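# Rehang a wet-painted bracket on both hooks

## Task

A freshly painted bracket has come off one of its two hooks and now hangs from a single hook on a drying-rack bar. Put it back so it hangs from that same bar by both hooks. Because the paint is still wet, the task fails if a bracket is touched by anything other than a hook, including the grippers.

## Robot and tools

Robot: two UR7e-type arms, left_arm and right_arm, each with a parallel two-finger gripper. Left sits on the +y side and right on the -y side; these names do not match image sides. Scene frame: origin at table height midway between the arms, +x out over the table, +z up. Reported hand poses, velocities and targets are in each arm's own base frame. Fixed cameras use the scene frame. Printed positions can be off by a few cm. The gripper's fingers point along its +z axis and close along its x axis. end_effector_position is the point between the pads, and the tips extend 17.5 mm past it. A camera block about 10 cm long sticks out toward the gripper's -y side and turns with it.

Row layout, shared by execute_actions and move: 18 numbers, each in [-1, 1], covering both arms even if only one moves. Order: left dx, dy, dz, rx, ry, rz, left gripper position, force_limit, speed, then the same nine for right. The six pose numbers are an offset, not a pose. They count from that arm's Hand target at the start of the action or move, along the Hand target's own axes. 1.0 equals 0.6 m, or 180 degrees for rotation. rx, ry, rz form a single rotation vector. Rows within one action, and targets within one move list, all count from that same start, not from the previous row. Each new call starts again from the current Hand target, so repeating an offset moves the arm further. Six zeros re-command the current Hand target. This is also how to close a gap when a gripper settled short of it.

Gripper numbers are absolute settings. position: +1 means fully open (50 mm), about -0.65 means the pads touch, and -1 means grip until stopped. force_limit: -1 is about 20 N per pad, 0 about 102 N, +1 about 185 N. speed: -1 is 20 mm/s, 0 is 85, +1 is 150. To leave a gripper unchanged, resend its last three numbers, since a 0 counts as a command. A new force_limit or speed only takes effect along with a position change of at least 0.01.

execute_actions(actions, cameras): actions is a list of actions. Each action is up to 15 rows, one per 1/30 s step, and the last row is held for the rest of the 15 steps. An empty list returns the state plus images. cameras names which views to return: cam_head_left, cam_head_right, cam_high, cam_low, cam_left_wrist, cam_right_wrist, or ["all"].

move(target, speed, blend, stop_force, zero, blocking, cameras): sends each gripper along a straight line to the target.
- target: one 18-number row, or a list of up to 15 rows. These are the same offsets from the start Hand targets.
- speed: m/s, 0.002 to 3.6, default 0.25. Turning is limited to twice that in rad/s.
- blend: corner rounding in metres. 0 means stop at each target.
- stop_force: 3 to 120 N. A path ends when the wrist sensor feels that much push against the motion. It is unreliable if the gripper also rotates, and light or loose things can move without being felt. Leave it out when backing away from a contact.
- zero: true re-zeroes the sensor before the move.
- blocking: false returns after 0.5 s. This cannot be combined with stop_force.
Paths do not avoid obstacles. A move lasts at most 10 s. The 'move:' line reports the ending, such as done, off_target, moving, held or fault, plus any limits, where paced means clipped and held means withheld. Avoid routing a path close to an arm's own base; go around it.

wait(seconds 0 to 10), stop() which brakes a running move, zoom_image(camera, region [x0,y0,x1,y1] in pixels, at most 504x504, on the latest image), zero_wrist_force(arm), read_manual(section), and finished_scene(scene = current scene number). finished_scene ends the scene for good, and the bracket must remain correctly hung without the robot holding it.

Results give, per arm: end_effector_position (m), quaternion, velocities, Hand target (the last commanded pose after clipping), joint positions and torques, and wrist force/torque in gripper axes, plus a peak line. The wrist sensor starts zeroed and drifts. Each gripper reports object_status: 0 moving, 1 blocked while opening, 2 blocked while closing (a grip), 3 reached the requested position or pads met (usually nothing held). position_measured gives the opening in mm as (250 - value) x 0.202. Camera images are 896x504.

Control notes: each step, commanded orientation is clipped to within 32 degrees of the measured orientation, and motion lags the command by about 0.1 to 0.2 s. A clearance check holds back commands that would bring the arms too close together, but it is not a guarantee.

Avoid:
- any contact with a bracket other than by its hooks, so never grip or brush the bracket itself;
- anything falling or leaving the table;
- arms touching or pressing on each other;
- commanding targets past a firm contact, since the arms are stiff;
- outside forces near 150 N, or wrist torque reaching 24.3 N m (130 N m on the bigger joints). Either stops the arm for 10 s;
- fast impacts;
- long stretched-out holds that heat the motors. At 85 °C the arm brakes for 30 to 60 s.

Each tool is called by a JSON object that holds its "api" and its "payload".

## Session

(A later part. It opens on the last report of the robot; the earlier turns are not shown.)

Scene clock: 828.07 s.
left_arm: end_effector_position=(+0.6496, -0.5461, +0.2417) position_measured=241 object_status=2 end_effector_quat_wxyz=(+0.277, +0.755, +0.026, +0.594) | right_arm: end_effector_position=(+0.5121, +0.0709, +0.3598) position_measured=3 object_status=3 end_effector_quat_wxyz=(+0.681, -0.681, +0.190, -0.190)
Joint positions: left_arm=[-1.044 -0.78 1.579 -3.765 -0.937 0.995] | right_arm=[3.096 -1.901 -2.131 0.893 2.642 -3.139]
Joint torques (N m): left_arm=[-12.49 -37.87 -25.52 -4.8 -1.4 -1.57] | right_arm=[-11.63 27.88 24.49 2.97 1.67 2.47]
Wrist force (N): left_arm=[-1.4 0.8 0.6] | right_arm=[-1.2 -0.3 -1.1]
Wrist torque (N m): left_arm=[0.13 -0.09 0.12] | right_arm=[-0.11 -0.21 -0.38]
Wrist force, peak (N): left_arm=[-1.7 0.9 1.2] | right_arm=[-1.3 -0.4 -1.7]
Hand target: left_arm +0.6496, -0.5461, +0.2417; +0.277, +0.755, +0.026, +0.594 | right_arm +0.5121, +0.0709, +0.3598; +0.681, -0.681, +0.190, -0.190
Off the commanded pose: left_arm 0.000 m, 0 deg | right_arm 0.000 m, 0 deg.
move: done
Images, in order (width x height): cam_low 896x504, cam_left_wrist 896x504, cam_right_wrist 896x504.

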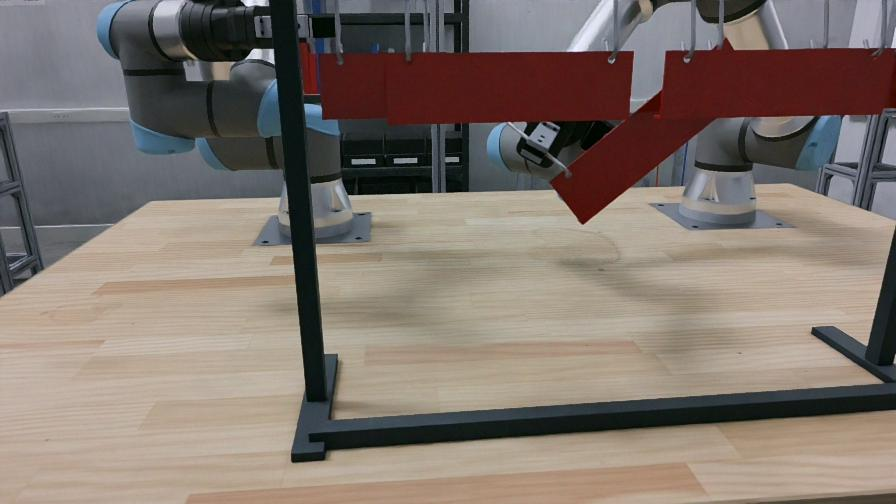

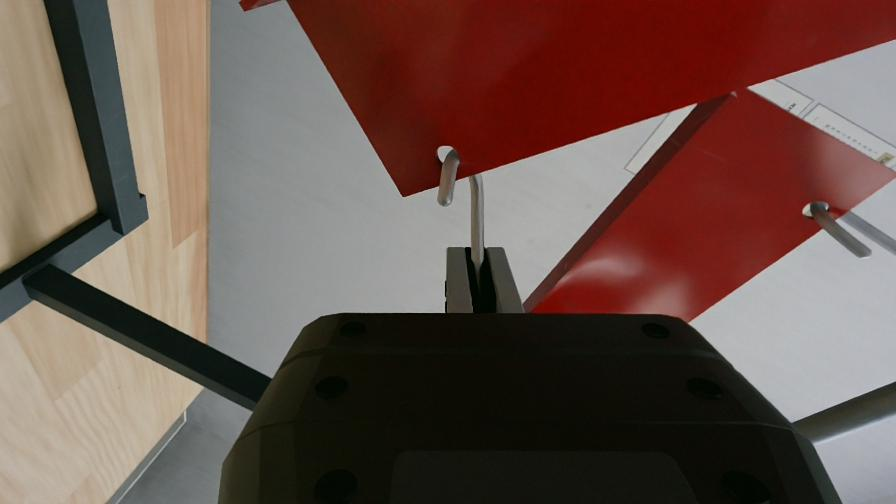

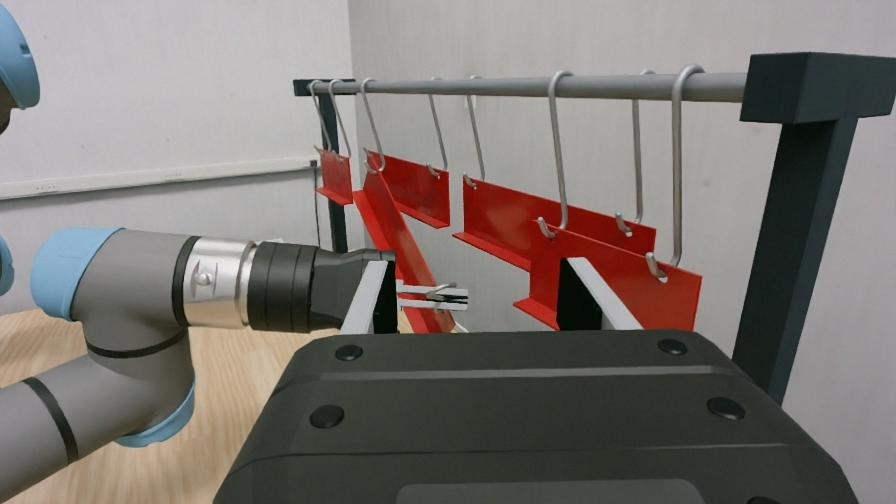

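{"api": "move", "payload": {"target": [[0.03962,0.03999,-0.00095,-0.02098,0.02272,-0.05907,-1,0.2,-0.7,0,0,0,0,0,0,1,1,1],[0.08434,0.07283,-0.00684,-0.04196,0.04544,-0.11813,-1,0.2,-0.7,0,0,0,0,0,0,1,1,1],[0.12376,0.09243,-0.01556,-0.06119,0.06627,-0.17228,-1,0.2,-0.7,0,0,0,0,0,0,1,1,1],[0.15878,0.10515,-0.02499,-0.07693,0.08331,-0.21658,-1,0.2,-0.7,0,0,0,0,0,0,1,1,1]], "speed": 0.11, "blend": 0.003, "cameras": ["cam_left_wrist","cam_right_wrist","cam_low"]}}

{"api": "zoom_image", "payload": {"camera": "cam_left_wrist", "region": [380, 60, 540, 300]}}

{"api": "zoom_image", "payload": {"camera": "cam_right_wrist", "region": [300, 40, 560, 260]}}

Scene clock: 848.13 s.
left_arm: end_effector_position=(+0.6456, -0.5585, +0.3561) position_measured=241 object_status=2 end_effector_quat_wxyz=(+0.540, +0.583, +0.240, +0.558) | right_arm: end_effector_position=(+0.5121, +0.0709, +0.3598) position_measured=3 object_status=3 end_effector_quat_wxyz=(+0.681, -0.681, +0.190, -0.190)
Joint positions: left_arm=[-1.065 -0.723 1.371 -4.055 -0.902 0.578] | right_arm=[3.096 -1.901 -2.131 0.893 2.642 -3.139]
Joint torques (N m): left_arm=[-12.48 -40.89 -27.93 -3.5 1.2 -1.68] | right_arm=[-10.34 27.34 23.83 2.9 1.85 2.52]
Wrist force (N): left_arm=[-2.6 -0.9 -1.4] | right_arm=[-1.2 -0.4 -1.3]
Wrist torque (N m): left_arm=[-0.02 0.01 0.08] | right_arm=[-0.13 -0.20 -0.39]
Wrist force, peak (N): left_arm=[-2.6 -0.9 -1.4] | right_arm=[-1.6 -0.7 -1.3]
Hand target: left_arm +0.6456, -0.5585, +0.3562; +0.540, +0.583, +0.240, +0.558 | right_arm +0.5121, +0.0709, +0.3598; +0.681, -0.681, +0.190, -0.190
Off the commanded pose: left_arm 0.000 m, 0 deg | right_arm 0.000 m, 0 deg.
move: done
Images, in order (width x height): cam_low 896x504, cam_left_wrist 896x504, cam_right_wrist 896x504.

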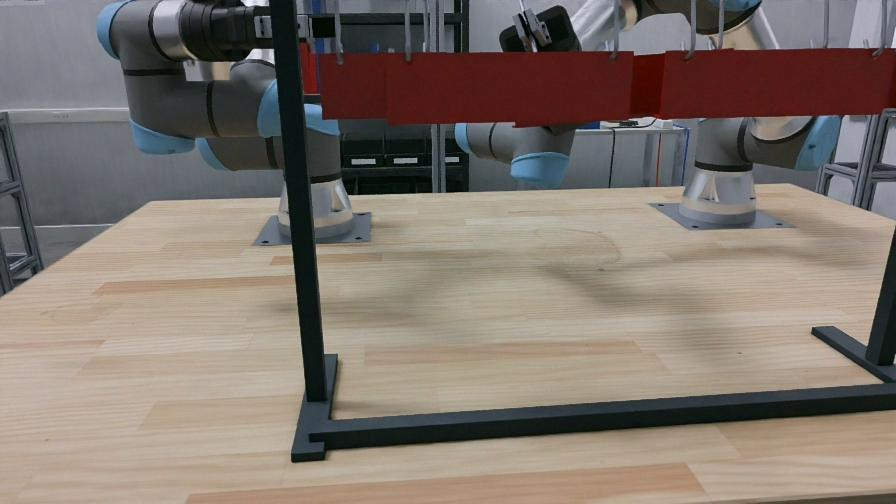

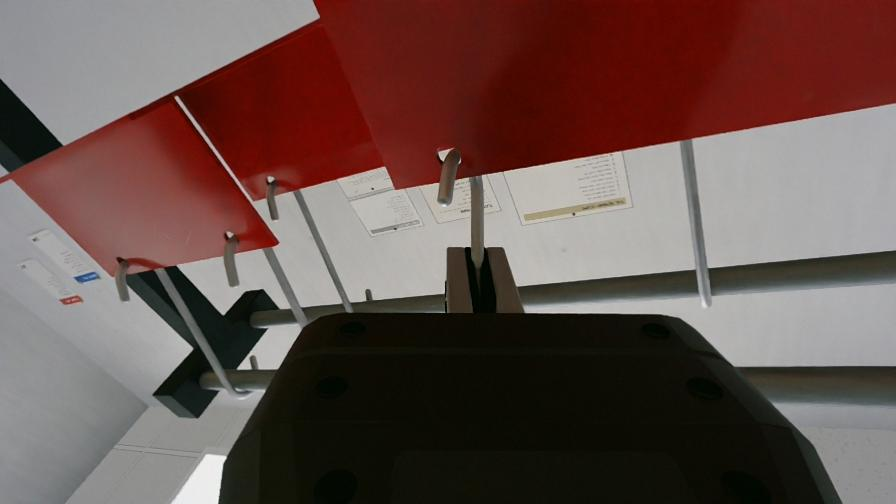

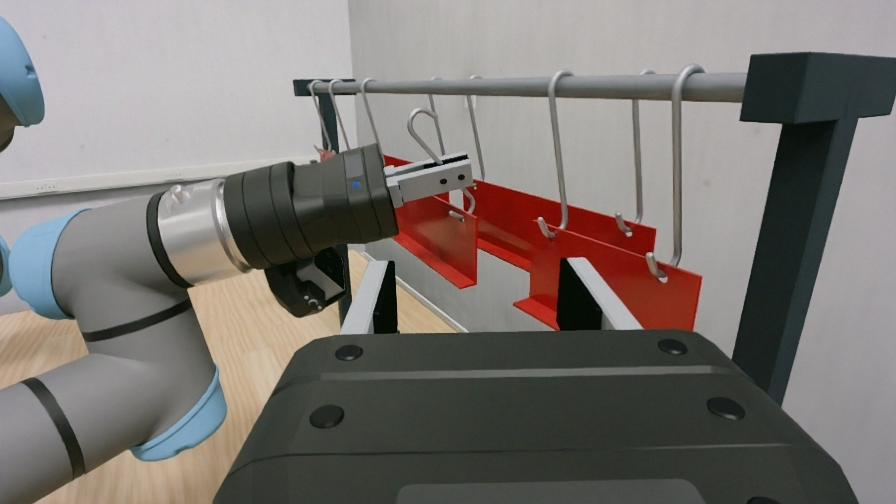

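Scaled by 2.100.

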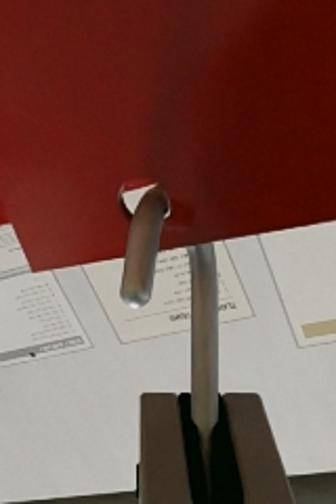

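Scaled by 1.938.

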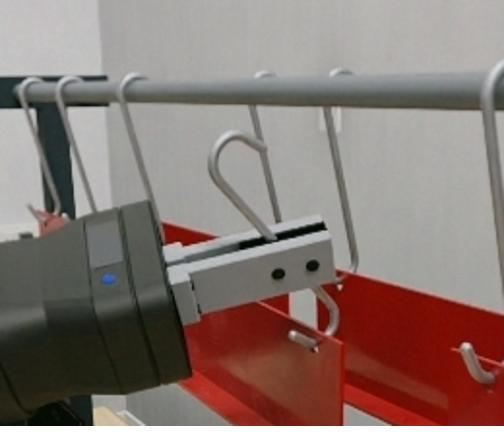

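{"api": "move", "payload": {"target": [[0.02329,0.05201,0.00101,-0.00874,0.00947,-0.02461,-1,0.2,-0.7,0,0,0,0,0,0,1,1,1],[0.03617,0.04715,0.03110,0.14809,-0.03397,-0.09621,-1,0.2,-0.7,0,0,0,0,0,0,1,1,1]], "speed": 0.1, "blend": 0.002, "cameras": ["cam_left_wrist","cam_right_wrist","cam_low"]}}

{"api": "zoom_image", "payload": {"camera": "cam_left_wrist", "region": [380, 60, 540, 300]}}

{"api": "zoom_image", "payload": {"camera": "cam_right_wrist", "region": [340, 40, 560, 240]}}

Scene clock: 882.27 s.
left_arm: end_effector_position=(+0.6591, -0.5546, +0.3939) position_measured=241 object_status=2 end_effector_quat_wxyz=(+0.481, +0.677, +0.417, +0.370) | right_arm: end_effector_position=(+0.5121, +0.0709, +0.3598) position_measured=3 object_status=3 end_effector_quat_wxyz=(+0.681, -0.681, +0.190, -0.190)
Joint positions: left_arm=[-1.043 -1.017 1.425 -3.21 -0.919 -0.107] | right_arm=[3.096 -1.901 -2.131 0.893 2.642 -3.139]
Joint torques (N m): left_arm=[10.61 -55.08 -31.69 -1.53 -1.14 -1.75] | right_arm=[-10.74 27.95 22.72 3.02 1.74 2.27]
Wrist force (N): left_arm=[-1.8 -1.0 -1.1] | right_arm=[-1.3 -0.3 -1.2]
Wrist torque (N m): left_arm=[0.00 0.12 0.10] | right_arm=[-0.11 -0.19 -0.38]
Wrist force, peak (N): left_arm=[-3.0 -1.8 -1.4] | right_arm=[-1.4 -0.4 -1.4]
Hand target: left_arm +0.6591, -0.5546, +0.3939; +0.481, +0.677, +0.417, +0.370 | right_arm +0.5121, +0.0709, +0.3598; +0.681, -0.681, +0.190, -0.190
Off the commanded pose: left_arm 0.000 m, 0 deg | right_arm 0.000 m, 0 deg.
move: done
Images, in order (width x height): cam_low 896x504, cam_left_wrist 896x504, cam_right_wrist 896x504.

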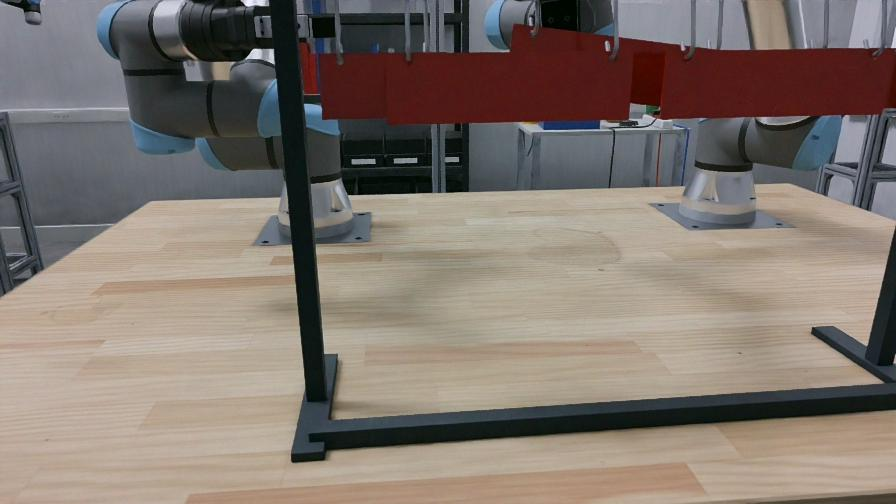

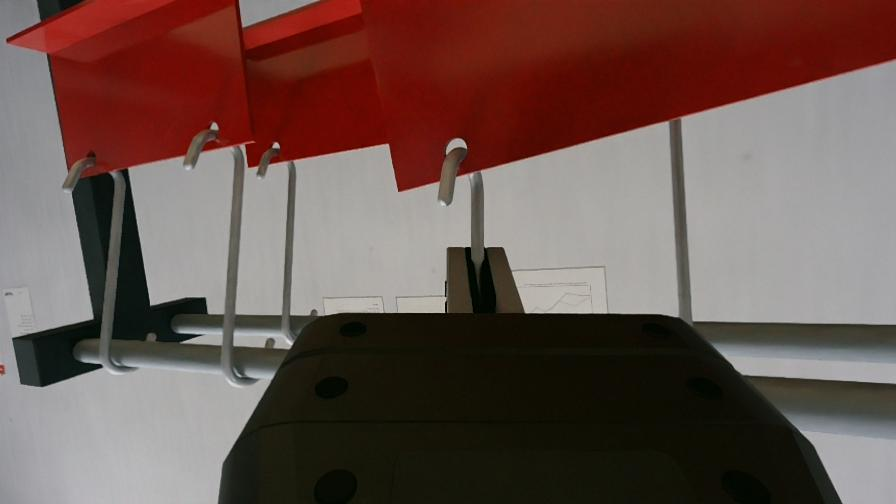

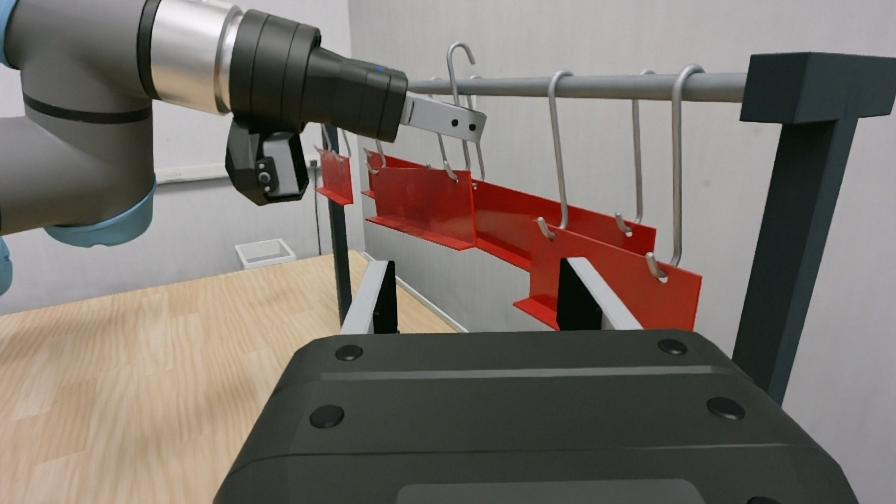

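Scaled by 2.100.

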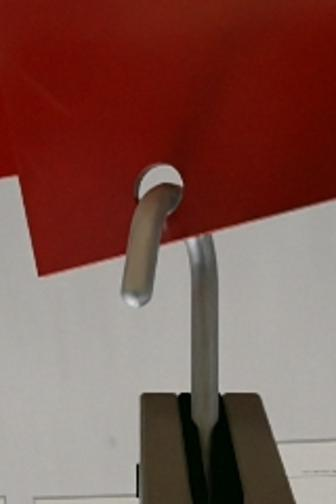

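Scaled by 2.291.

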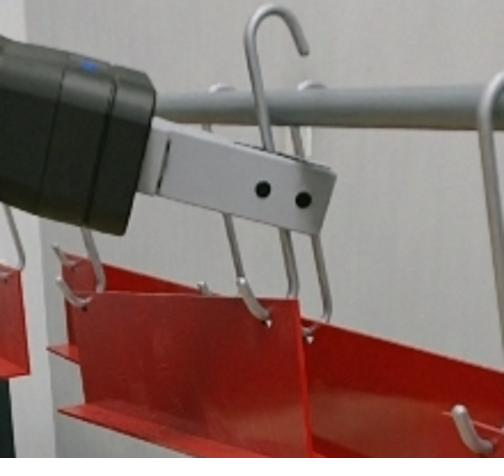

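{"api": "move", "payload": {"target": [0,-0.03486,0.01786,0,0,0,-1,0.2,-0.7,0,0,0,0,0,0,1,1,1], "speed": 0.03, "stop_force": 6, "cameras": ["cam_left_wrist","cam_right_wrist","cam_low"]}}

{"api": "zoom_image", "payload": {"camera": "cam_left_wrist", "region": [380, 60, 540, 300]}}

{"api": "zoom_image", "payload": {"camera": "cam_right_wrist", "region": [340, 40, 560, 240]}}

Scene clock: 890.30 s.
left_arm: end_effector_position=(+0.6643, -0.5543, +0.3715) position_measured=241 object_status=2 end_effector_quat_wxyz=(+0.481, +0.677, +0.417, +0.370) | right_arm: end_effector_position=(+0.5121, +0.0709, +0.3598) position_measured=3 object_status=3 end_effector_quat_wxyz=(+0.681, -0.681, +0.190, -0.190)
Joint positions: left_arm=[-1.036 -0.987 1.439 -3.255 -0.926 -0.105] | right_arm=[3.096 -1.901 -2.131 0.893 2.642 -3.139]
Joint torques (N m): left_arm=[6.57 -49.07 -16.53 0.34 0.36 0.85] | right_arm=[-10.97 28.05 23.07 2.85 1.93 2.52]
Wrist force (N): left_arm=[-2.6 6.9 -3.2] | right_arm=[-1.1 -0.5 -1.2]
Wrist torque (N m): left_arm=[0.01 0.10 0.10] | right_arm=[-0.15 -0.23 -0.39]
Wrist force, peak (N): left_arm=[-2.6 6.9 -3.2] | right_arm=[-1.4 -0.6 -1.5]
Hand target: left_arm +0.6643, -0.5543, +0.3715; +0.481, +0.677, +0.417, +0.370 (not the last commanded pose) | right_arm +0.5121, +0.0709, +0.3598; +0.681, -0.681, +0.190, -0.190
Off the commanded pose: left_arm 0.000 m, 0 deg | right_arm 0.000 m, 0 deg.
move: contact (left_arm)
Images, in order (width x height): cam_low 896x504, cam_left_wrist 896x504, cam_right_wrist 896x504.

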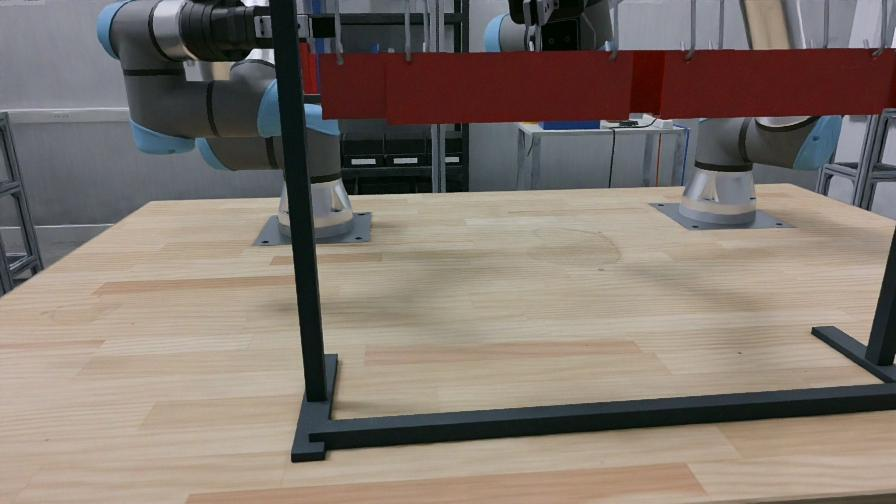

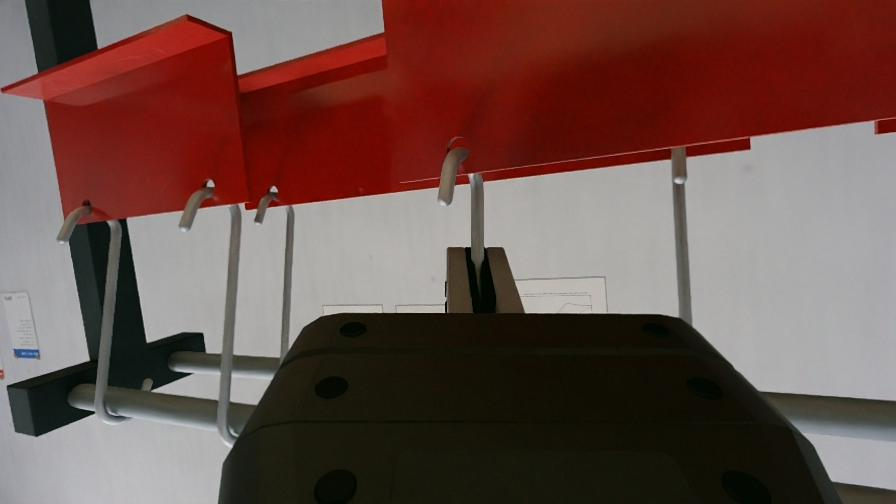

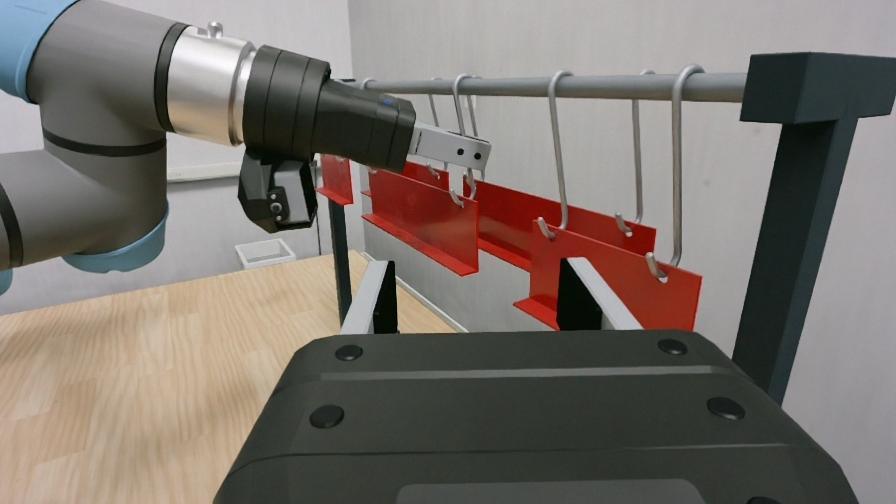

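Scaled by 2.100.

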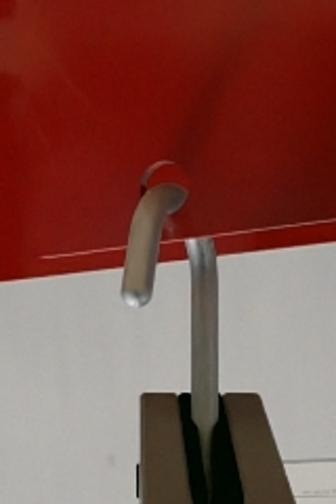

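Scaled by 2.291.

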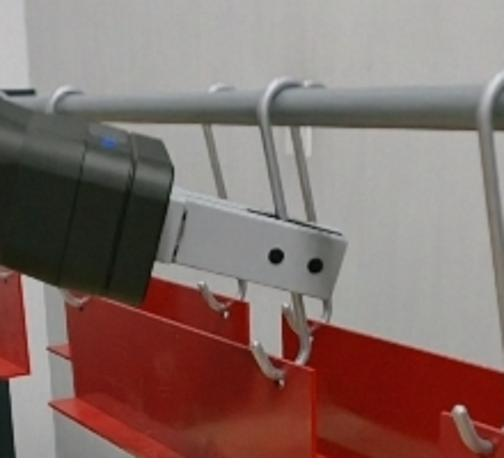

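{"api": "move", "payload": {"target": [[0,0.0006,-0.0003,0,0,0,-1,0.2,-0.7,0,0,0,0,0,0,1,1,1],[0,0.0006,-0.0003,0,0,0,0.25,0,-0.9,0,0,0,0,0,0,1,1,1],[0,0.0006,-0.1303,0,0,0,0.25,0,-0.9,0,0,0,0,0,0,1,1,1]], "speed": [0.03,0.03,0.1], "cameras": ["cam_left_wrist","cam_right_wrist","cam_low"]}}

{"api": "zoom_image", "payload": {"camera": "cam_left_wrist", "region": [300, 60, 700, 330]}}

{"api": "zoom_image", "payload": {"camera": "cam_right_wrist", "region": [340, 40, 560, 240]}}

Scene clock: 901.57 s.
left_arm: end_effector_position=(+0.5940, -0.5276, +0.3926) position_measured=116 object_status=3 end_effector_quat_wxyz=(+0.481, +0.677, +0.417, +0.370) | right_arm: end_effector_position=(+0.5121, +0.0709, +0.3598) position_measured=3 object_status=3 end_effector_quat_wxyz=(+0.681, -0.681, +0.190, -0.190)
Joint positions: left_arm=[-1.12 -1.158 1.646 -3.268 -0.847 -0.142] | right_arm=[3.096 -1.901 -2.131 0.893 2.642 -3.139]
Joint torques (N m): left_arm=[-12.55 -48.4 -15.42 -4.57 2.28 -1.52] | right_arm=[-9.64 28.17 23.61 2.64 1.7 2.51]
Wrist force (N): left_arm=[-1.6 0.0 -1.2] | right_arm=[-1.3 -0.3 -1.2]
Wrist torque (N m): left_arm=[-0.06 0.07 0.12] | right_arm=[-0.12 -0.19 -0.38]
Wrist force, peak (N): left_arm=[-2.6 7.1 -3.6] | right_arm=[-1.4 -0.5 -1.5]
Hand target: left_arm +0.5939, -0.5276, +0.3926; +0.481, +0.677, +0.417, +0.370 | right_arm +0.5121, +0.0709, +0.3598; +0.681, -0.681, +0.190, -0.190
Off the commanded pose: left_arm 0.000 m, 0 deg | right_arm 0.000 m, 0 deg.
move: done
Images, in order (width x height): cam_low 896x504, cam_left_wrist 896x504, cam_right_wrist 896x504.

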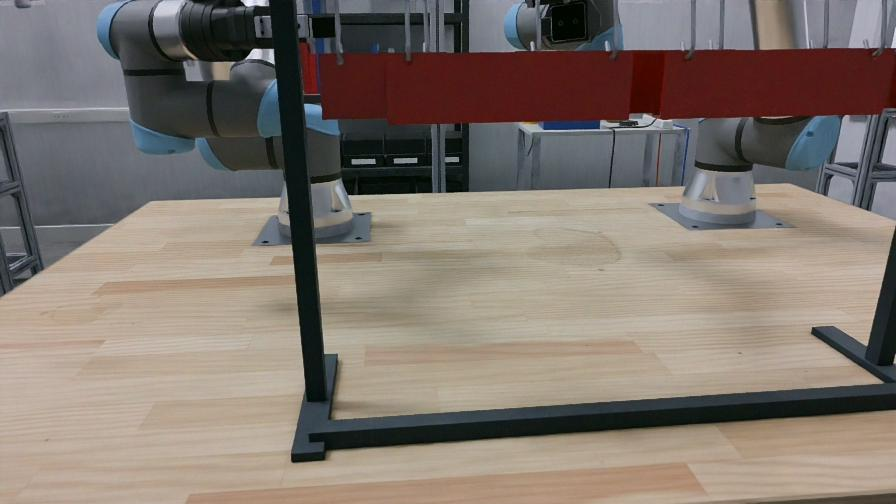

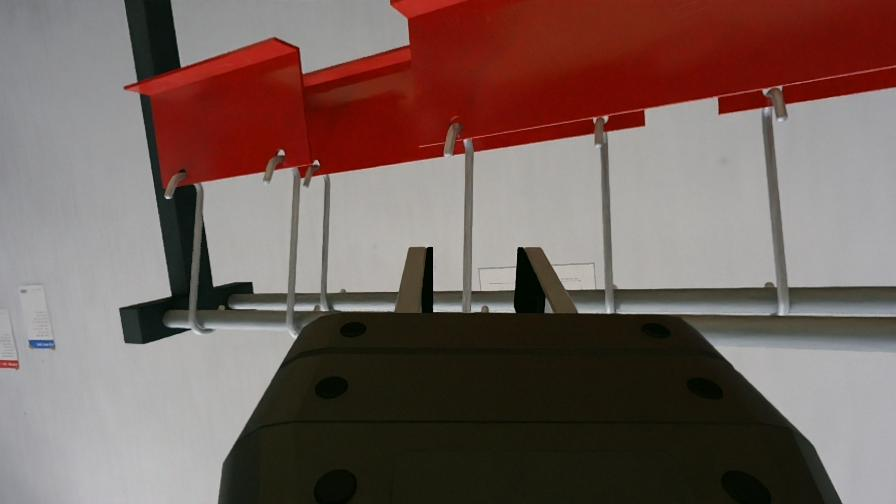

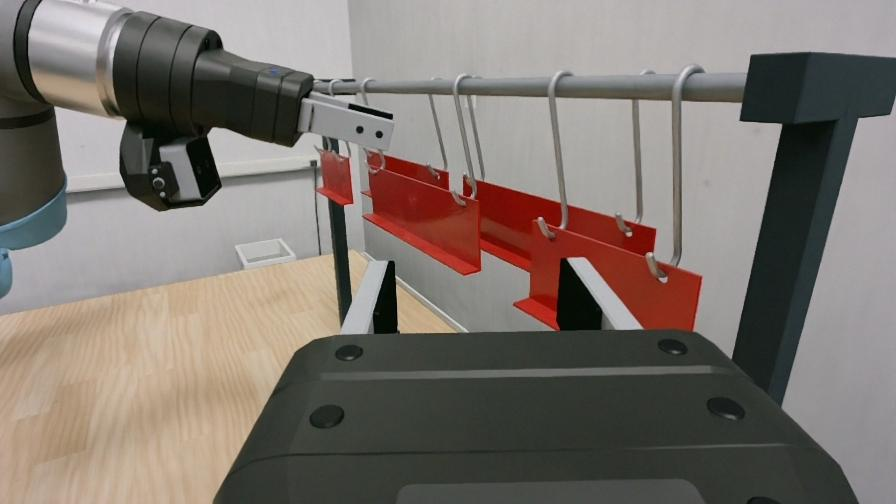

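Scaled by 1.260.

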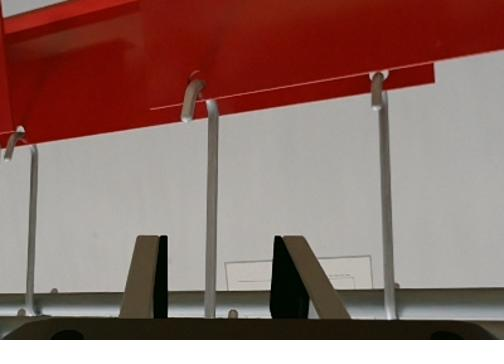

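Scaled by 2.291.

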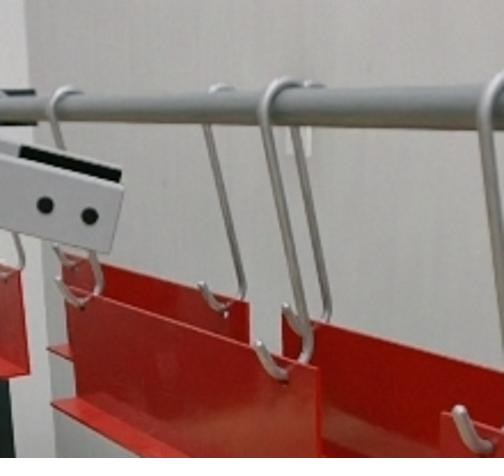

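{"api": "finished_scene", "payload": {"scene": 2}}

The scene is finished: the task was done.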